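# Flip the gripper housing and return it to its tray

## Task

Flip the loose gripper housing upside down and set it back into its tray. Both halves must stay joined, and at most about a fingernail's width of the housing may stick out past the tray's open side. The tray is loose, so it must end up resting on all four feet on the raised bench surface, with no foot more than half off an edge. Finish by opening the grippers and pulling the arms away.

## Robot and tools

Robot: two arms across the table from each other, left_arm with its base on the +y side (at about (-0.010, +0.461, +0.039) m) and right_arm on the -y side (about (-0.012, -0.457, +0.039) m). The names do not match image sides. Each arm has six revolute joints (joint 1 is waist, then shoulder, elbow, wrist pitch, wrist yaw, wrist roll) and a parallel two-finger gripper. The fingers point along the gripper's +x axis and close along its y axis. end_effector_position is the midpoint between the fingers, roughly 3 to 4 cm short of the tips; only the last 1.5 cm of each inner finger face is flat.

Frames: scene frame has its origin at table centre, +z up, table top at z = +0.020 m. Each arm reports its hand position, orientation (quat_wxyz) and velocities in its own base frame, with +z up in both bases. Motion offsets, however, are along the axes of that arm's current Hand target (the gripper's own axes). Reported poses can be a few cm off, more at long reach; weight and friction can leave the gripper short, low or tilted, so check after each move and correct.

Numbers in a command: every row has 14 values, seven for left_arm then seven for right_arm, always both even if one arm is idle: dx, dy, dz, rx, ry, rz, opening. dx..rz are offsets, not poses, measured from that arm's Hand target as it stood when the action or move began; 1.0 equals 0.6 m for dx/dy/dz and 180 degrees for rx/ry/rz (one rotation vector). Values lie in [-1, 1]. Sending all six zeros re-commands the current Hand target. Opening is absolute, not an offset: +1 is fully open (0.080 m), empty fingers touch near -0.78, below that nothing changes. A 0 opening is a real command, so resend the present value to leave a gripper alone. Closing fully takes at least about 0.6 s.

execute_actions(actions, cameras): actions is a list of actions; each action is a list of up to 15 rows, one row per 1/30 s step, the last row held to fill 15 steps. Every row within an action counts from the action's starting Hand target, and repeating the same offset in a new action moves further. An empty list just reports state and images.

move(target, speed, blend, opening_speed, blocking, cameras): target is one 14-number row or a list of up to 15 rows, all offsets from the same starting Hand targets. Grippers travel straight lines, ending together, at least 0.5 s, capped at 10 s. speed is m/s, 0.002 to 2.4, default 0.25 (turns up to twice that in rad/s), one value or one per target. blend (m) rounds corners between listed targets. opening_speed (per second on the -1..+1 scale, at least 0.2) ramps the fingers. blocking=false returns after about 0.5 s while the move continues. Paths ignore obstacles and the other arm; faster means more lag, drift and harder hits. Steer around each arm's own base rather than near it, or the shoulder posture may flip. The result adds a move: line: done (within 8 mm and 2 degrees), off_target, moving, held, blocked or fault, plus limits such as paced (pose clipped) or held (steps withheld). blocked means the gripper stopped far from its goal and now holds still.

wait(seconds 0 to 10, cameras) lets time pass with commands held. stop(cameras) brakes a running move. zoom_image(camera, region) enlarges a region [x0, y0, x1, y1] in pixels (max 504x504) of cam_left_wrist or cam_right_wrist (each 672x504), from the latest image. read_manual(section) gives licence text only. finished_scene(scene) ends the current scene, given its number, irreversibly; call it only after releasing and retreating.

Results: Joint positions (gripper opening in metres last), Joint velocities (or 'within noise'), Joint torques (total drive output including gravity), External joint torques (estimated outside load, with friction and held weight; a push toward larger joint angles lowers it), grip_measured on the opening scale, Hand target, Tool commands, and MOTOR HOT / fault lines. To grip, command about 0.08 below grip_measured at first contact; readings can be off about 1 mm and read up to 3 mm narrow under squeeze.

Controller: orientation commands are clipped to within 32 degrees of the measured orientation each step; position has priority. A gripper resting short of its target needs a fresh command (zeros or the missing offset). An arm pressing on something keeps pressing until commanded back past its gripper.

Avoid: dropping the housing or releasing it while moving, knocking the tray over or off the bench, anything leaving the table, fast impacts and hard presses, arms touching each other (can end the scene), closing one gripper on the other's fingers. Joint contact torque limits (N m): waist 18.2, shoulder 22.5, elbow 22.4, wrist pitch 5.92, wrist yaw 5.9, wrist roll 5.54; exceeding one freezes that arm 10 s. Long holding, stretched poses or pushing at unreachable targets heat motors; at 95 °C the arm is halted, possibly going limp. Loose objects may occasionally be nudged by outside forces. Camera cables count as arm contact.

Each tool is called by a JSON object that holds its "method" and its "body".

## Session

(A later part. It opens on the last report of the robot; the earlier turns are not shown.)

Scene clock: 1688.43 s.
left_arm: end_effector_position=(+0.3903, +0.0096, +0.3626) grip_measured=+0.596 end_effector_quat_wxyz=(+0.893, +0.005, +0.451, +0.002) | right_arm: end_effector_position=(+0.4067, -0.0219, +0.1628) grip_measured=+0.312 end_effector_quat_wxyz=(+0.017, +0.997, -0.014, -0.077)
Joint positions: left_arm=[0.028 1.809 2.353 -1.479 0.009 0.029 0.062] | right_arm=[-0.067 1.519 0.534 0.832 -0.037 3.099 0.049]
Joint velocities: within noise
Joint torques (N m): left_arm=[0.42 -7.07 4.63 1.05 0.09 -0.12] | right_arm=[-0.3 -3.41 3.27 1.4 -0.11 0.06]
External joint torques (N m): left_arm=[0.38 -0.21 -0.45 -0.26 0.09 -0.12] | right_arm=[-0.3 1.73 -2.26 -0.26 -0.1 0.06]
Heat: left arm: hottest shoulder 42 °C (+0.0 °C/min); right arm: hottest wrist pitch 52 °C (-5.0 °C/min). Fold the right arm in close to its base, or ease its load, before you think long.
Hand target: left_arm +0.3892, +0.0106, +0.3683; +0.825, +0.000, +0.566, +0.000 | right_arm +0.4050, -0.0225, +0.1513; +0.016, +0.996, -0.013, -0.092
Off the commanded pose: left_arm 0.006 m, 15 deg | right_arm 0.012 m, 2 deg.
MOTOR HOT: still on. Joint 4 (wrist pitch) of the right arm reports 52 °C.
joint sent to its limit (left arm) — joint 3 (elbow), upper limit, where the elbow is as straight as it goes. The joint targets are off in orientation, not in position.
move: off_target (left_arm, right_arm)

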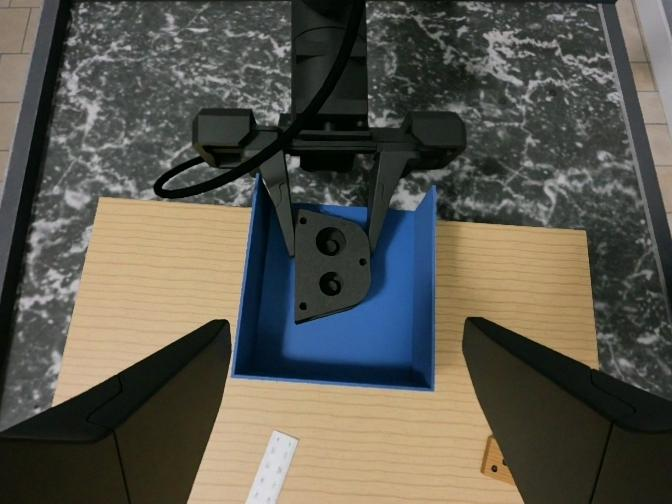

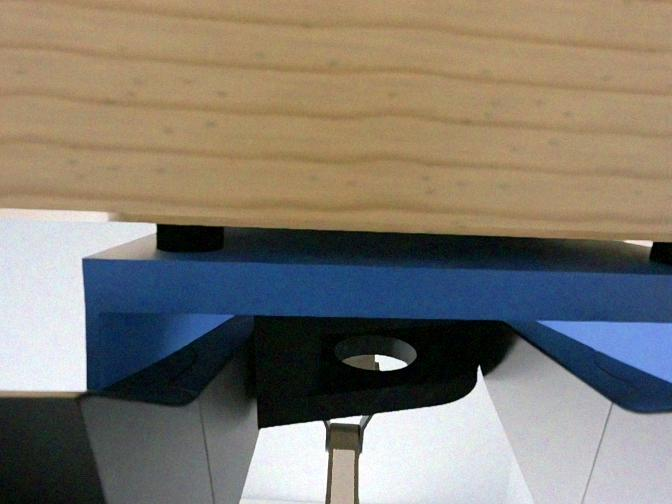

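{"method": "move", "body": {"target": [0,0,0,0,0,0,0.6,0.0006,0.0,0.0040,0,0.0111,0,0.12], "speed": 0.02}}

{"method": "zoom_image", "body": {"camera": "cam_right_wrist", "region": [230, 290, 430, 430]}}

{"method": "zoom_image", "body": {"camera": "cam_left_wrist", "region": [270, 190, 400, 340]}}

Scene clock: 1720.43 s.
left_arm: end_effector_position=(+0.3903, +0.0097, +0.3626) grip_measured=+0.596 end_effector_quat_wxyz=(+0.893, +0.004, +0.451, +0.002) | right_arm: end_effector_position=(+0.4067, -0.0220, +0.1610) grip_measured=+0.312 end_effector_quat_wxyz=(+0.018, +0.998, -0.013, -0.058)
Joint positions: left_arm=[0.028 1.809 2.353 -1.479 0.009 0.029 0.062] | right_arm=[-0.068 1.552 0.511 0.924 -0.039 3.099 0.049]
Joint velocities: within noise
Joint torques (N m): left_arm=[0.42 -7.07 4.61 1.05 0.09 -0.12] | right_arm=[-0.26 -3.35 3.04 1.43 -0.12 0.08]
External joint torques (N m): left_arm=[0.41 -0.01 -0.57 -0.27 0.09 -0.12] | right_arm=[-0.3 1.87 -2.35 -0.25 -0.1 0.08]
Heat: left arm: hottest shoulder 41 °C (-1.0 °C/min); right arm: hottest wrist pitch 53 °C (-3.0 °C/min). Fold the right arm in close to its base, or ease its load, before you think long.
Hand target: left_arm +0.3892, +0.0108, +0.3683; +0.825, +0.000, +0.566, +0.000 | right_arm +0.4050, -0.0226, +0.1488; +0.016, +0.997, -0.013, -0.075
Off the commanded pose: left_arm 0.006 m, 15 deg | right_arm 0.012 m, 2 deg.
MOTOR HOT: still on. Joint 4 (wrist pitch) of the right arm reports 53 °C.
joint sent to its limit (left arm) — joint 3 (elbow), upper limit, where the elbow is as straight as it goes. The joint targets are off in orientation, not in position.
move: off_target (left_arm, right_arm)

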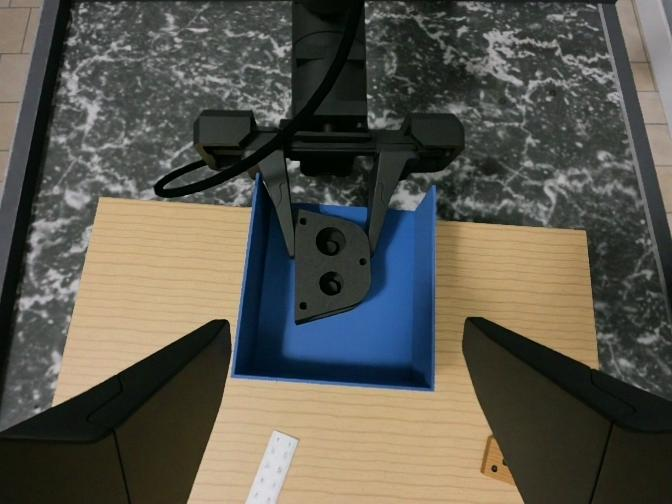

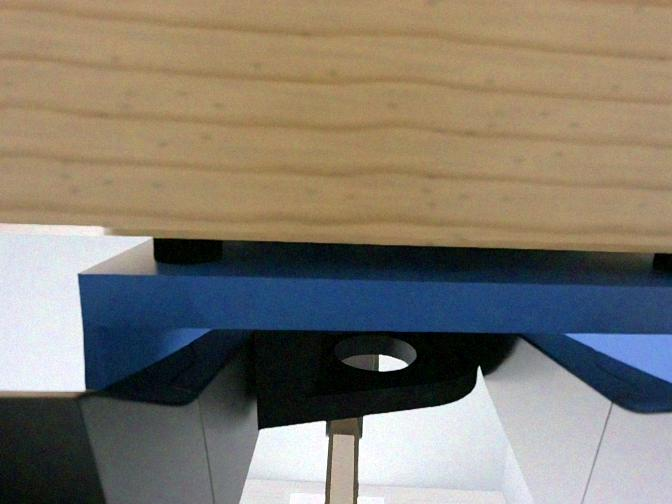

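Scaled by 2.520 from the camera's 672x504 image, which has a finer 960x720 frame.

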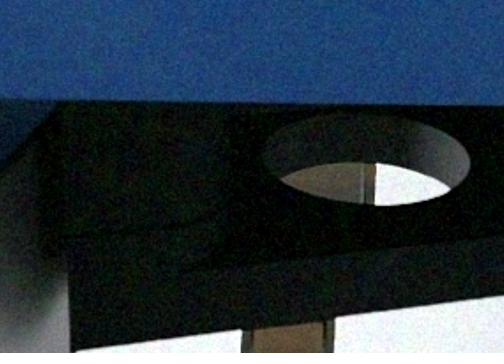

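Scaled by 3.360 from the camera's 672x504 image, which has a finer 960x720 frame.

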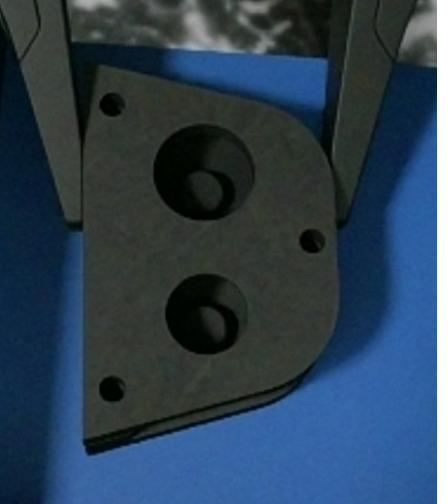

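{"method": "move", "body": {"target": [0,0,0,0,0,0,0.6,-0.0015,0.0,-0.0152,0,0.0075,0,0.12], "speed": 0.02}}

{"method": "zoom_image", "body": {"camera": "cam_left_wrist", "region": [270, 190, 400, 340]}}

Scene clock: 1737.80 s.
left_arm: end_effector_position=(+0.3903, +0.0097, +0.3626) grip_measured=+0.596 end_effector_quat_wxyz=(+0.893, +0.004, +0.451, +0.002) | right_arm: end_effector_position=(+0.4067, -0.0220, +0.1610) grip_measured=+0.312 end_effector_quat_wxyz=(+0.018, +0.998, -0.013, -0.058)
Joint positions: left_arm=[0.028 1.809 2.353 -1.479 0.009 0.029 0.062] | right_arm=[-0.068 1.552 0.511 0.925 -0.039 3.1 0.049]
Joint velocities: within noise
Joint torques (N m): left_arm=[0.42 -7.07 4.62 1.04 0.09 -0.11] | right_arm=[-0.22 -5.19 3.69 1.42 -0.11 0.09]
External joint torques (N m): left_arm=[0.39 -0.05 -0.54 -0.27 0.09 -0.12] | right_arm=[-0.19 0.07 -1.71 -0.26 -0.12 0.09]
Heat: left arm: hottest shoulder 41 °C (-1.0 °C/min); right arm: hottest wrist pitch 53 °C (-1.0 °C/min). Fold the right arm in close to its base, or ease its load, before you think long.
Hand target: left_arm +0.3892, +0.0108, +0.3683; +0.825, +0.000, +0.566, +0.000 | right_arm +0.4054, -0.0223, +0.1579; +0.016, +0.998, -0.012, -0.063
Off the commanded pose: left_arm 0.006 m, 15 deg | right_arm 0.003 m, 1 deg.
MOTOR HOT: still on. Joint 4 (wrist pitch) of the right arm reports 53 °C.
joint sent to its limit (left arm) — joint 3 (elbow), upper limit, where the elbow is as straight as it goes. The joint targets are off in orientation, not in position.
move: off_target (left_arm)

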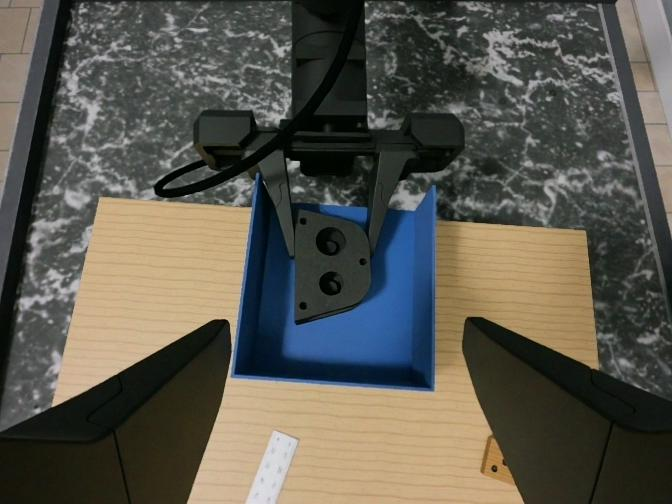

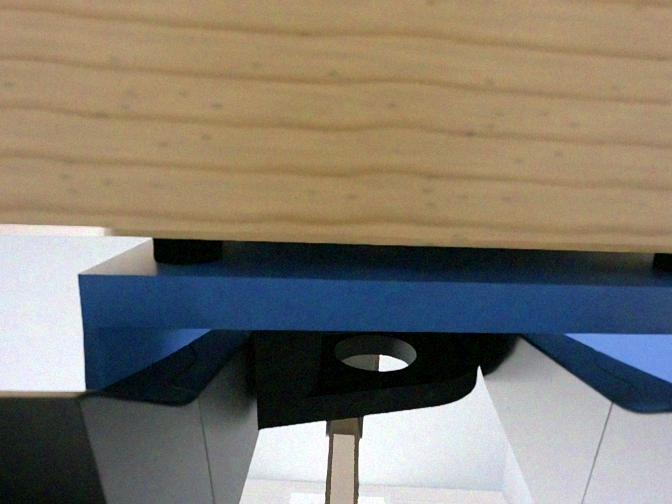

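Scaled by 3.360 from the camera's 672x504 image, which has a finer 960x720 frame.

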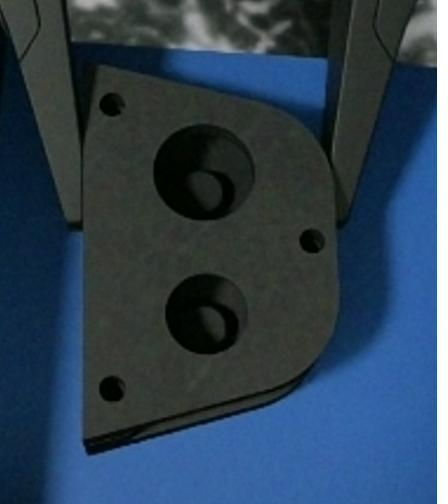

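{"method": "move", "body": {"target": [[0,0,0,0,0,0,0.6,0,0,0,0,0,0,0.52],[0,0,0,0,0,0,0.6,-0.2,0,0,0,0,0,0.52]], "speed": [0.05,0.08], "opening_speed": 0.3}}

{"method": "zoom_image", "body": {"camera": "cam_left_wrist", "region": [220, 150, 460, 400]}}

{"method": "zoom_image", "body": {"camera": "cam_right_wrist", "region": [180, 180, 560, 450]}}

Scene clock: 1751.33 s.
left_arm: end_effector_position=(+0.3903, +0.0097, +0.3626) grip_measured=+0.596 end_effector_quat_wxyz=(+0.893, +0.004, +0.451, +0.002) | right_arm: end_effector_position=(+0.2878, -0.0189, +0.1740) grip_measured=+0.517 end_effector_quat_wxyz=(+0.015, +0.998, -0.013, -0.063)
Joint positions: left_arm=[0.028 1.809 2.353 -1.479 0.009 0.029 0.062] | right_arm=[-0.105 0.809 0.19 0.492 -0.076 3.1 0.058]
Joint velocities: within noise
Joint torques (N m): left_arm=[0.43 -7.06 4.62 1.04 0.09 -0.11] | right_arm=[-0.29 -2.24 4.69 1.58 -0.14 -0.1]
External joint torques (N m): left_arm=[0.42 -0.04 -0.53 -0.26 0.09 -0.12] | right_arm=[-0.28 -0.79 -1.91 -0.11 -0.13 -0.09]
Heat: left arm: hottest shoulder 41 °C (-1.0 °C/min); right arm: hottest wrist pitch 52 °C (-1.0 °C/min). Fold the right arm in close to its base, or ease its load, before you think long.
Hand target: left_arm +0.3892, +0.0108, +0.3683; +0.825, +0.000, +0.566, +0.000 | right_arm +0.2864, -0.0190, +0.1729; +0.016, +0.998, -0.012, -0.063
Off the commanded pose: left_arm 0.006 m, 15 deg | right_arm 0.002 m, 0 deg.
MOTOR HOT: still on. Joint 4 (wrist pitch) of the right arm reports 52 °C.
joint sent to its limit (left arm) — joint 3 (elbow), upper limit, where the elbow is as straight as it goes. The joint targets are off in orientation, not in position.
move: off_target (left_arm)

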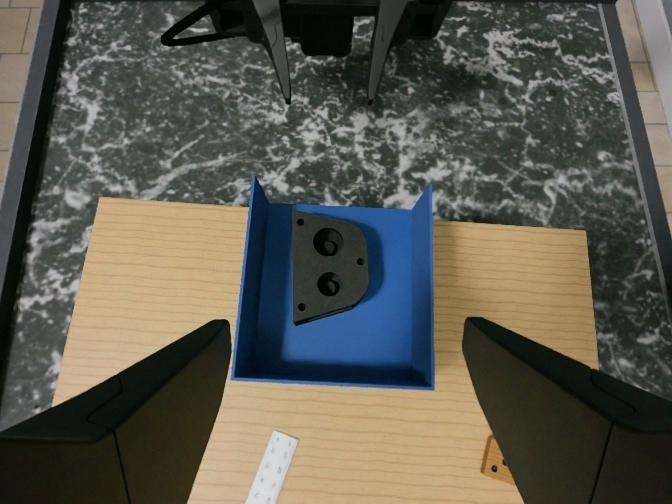

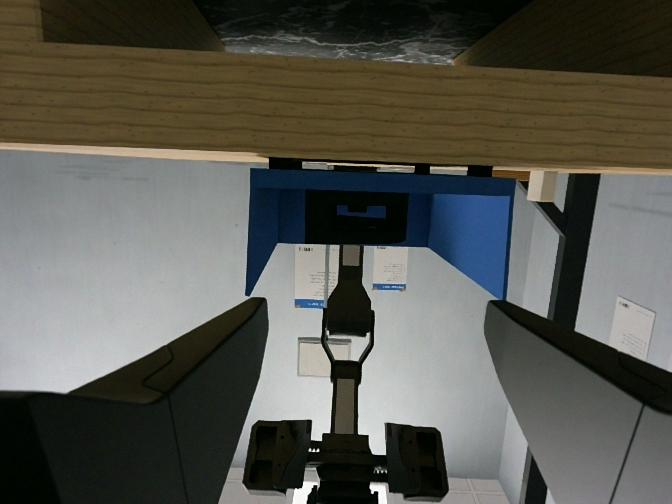

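Scaled by 2.016 from the camera's 672x504 image, which has a finer 960x720 frame.

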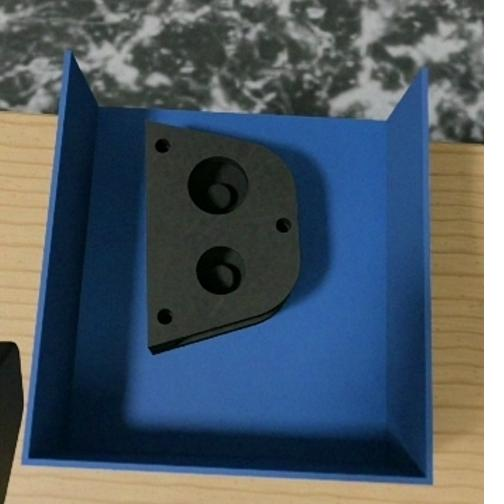

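Scaled by 1.326 from the camera's 672x504 image, which has a finer 960x720 frame.

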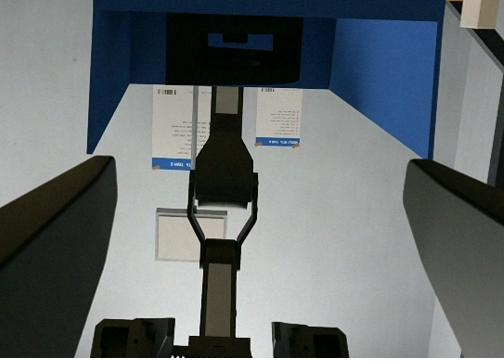

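{"method": "zoom_image", "body": {"camera": "cam_right_wrist", "region": [230, 130, 540, 260]}}

Scaled by 1.626 from the camera's 672x504 image, which has a finer 960x720 frame.

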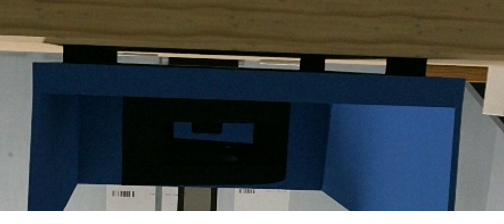

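{"method": "move", "body": {"target": [0,0,0,0,0,0,0.6,-0.01,0,-0.05,0,0,0,0.52], "speed": 0.12}}

{"method": "zoom_image", "body": {"camera": "cam_right_wrist", "region": [200, 120, 560, 300]}}

Scene clock: 1805.93 s.
left_arm: end_effector_position=(+0.3903, +0.0097, +0.3626) grip_measured=+0.596 end_effector_quat_wxyz=(+0.893, +0.004, +0.451, +0.002) | right_arm: end_effector_position=(+0.2838, -0.0185, +0.1959) grip_measured=+0.517 end_effector_quat_wxyz=(+0.014, +0.997, -0.013, -0.072)
Joint positions: left_arm=[0.028 1.809 2.353 -1.479 0.009 0.029 0.062] | right_arm=[-0.105 0.72 0.279 0.297 -0.076 3.1 0.058]
Joint velocities: within noise
Joint torques (N m): left_arm=[0.43 -7.06 4.61 1.05 0.09 -0.12] | right_arm=[0.31 -2.06 6.78 1.57 0.05 -0.07]
External joint torques (N m): left_arm=[0.4 -0.24 -0.45 -0.27 0.09 -0.12] | right_arm=[0.31 -0.82 -0.02 -0.1 0.06 -0.06]
Heat: left arm: hottest shoulder 41 °C (+0.0 °C/min); right arm: hottest wrist pitch 52 °C (+0.0 °C/min). Fold the right arm in close to its base, or ease its load, before you think long.
Hand target: left_arm +0.3892, +0.0108, +0.3683; +0.825, +0.000, +0.566, +0.000 | right_arm +0.2842, -0.0180, +0.2035; +0.016, +0.998, -0.012, -0.063
Off the commanded pose: left_arm 0.006 m, 15 deg | right_arm 0.008 m, 1 deg.
MOTOR HOT: still on. Joint 4 (wrist pitch) of the right arm reports 52 °C.
joint sent to its limit (left arm) — joint 3 (elbow), upper limit, where the elbow is as straight as it goes. The joint targets are off in orientation, not in position.
move: off_target (left_arm)

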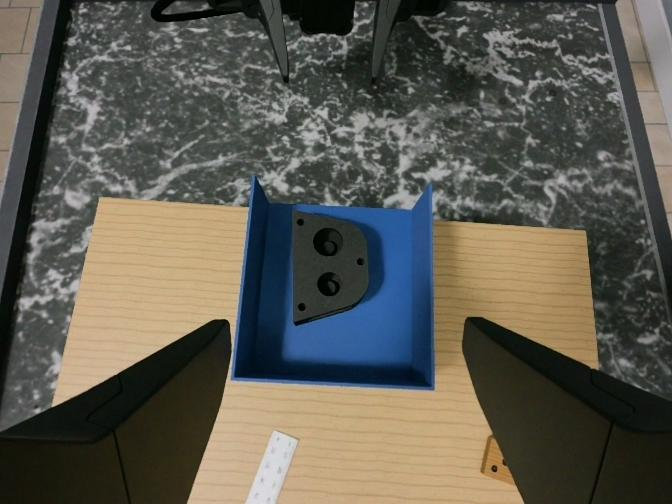

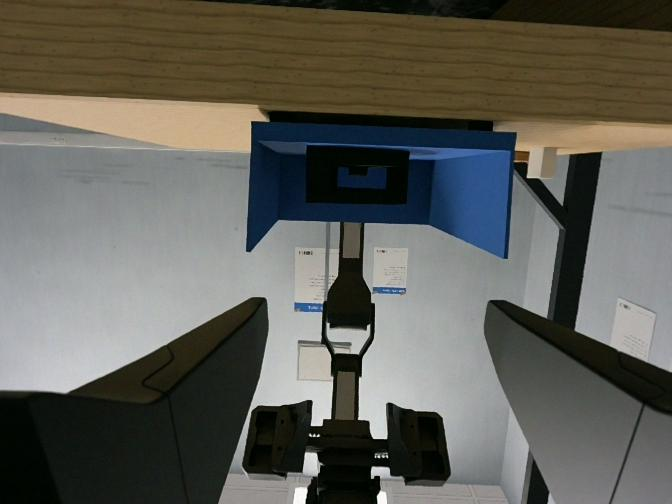

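Scaled by 1.400 from the camera's 672x504 image, which has a finer 960x720 frame.

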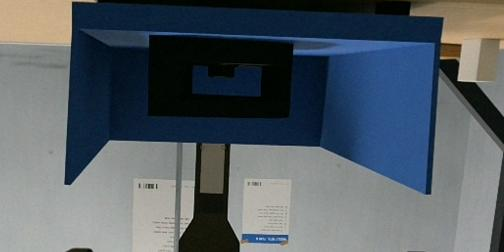

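{"method": "zoom_image", "body": {"camera": "cam_right_wrist", "region": [230, 80, 380, 160]}}

{"method": "zoom_image", "body": {"camera": "cam_right_wrist", "region": [390, 80, 540, 160]}}

Scaled by 3.360 from the camera's 672x504 image, which has a finer 960x720 frame.

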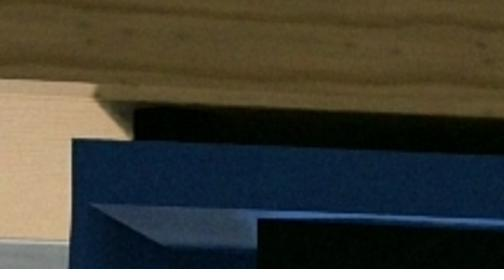

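Scaled by 3.360 from the camera's 672x504 image, which has a finer 960x720 frame.

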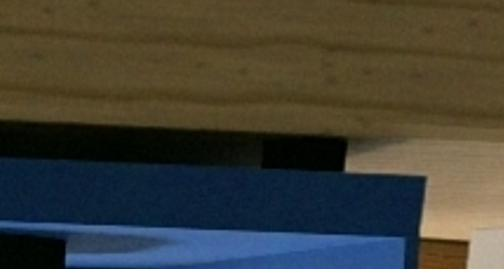

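{"method": "finished_scene", "body": {"scene": 1}}

The scene is finished: the task was done.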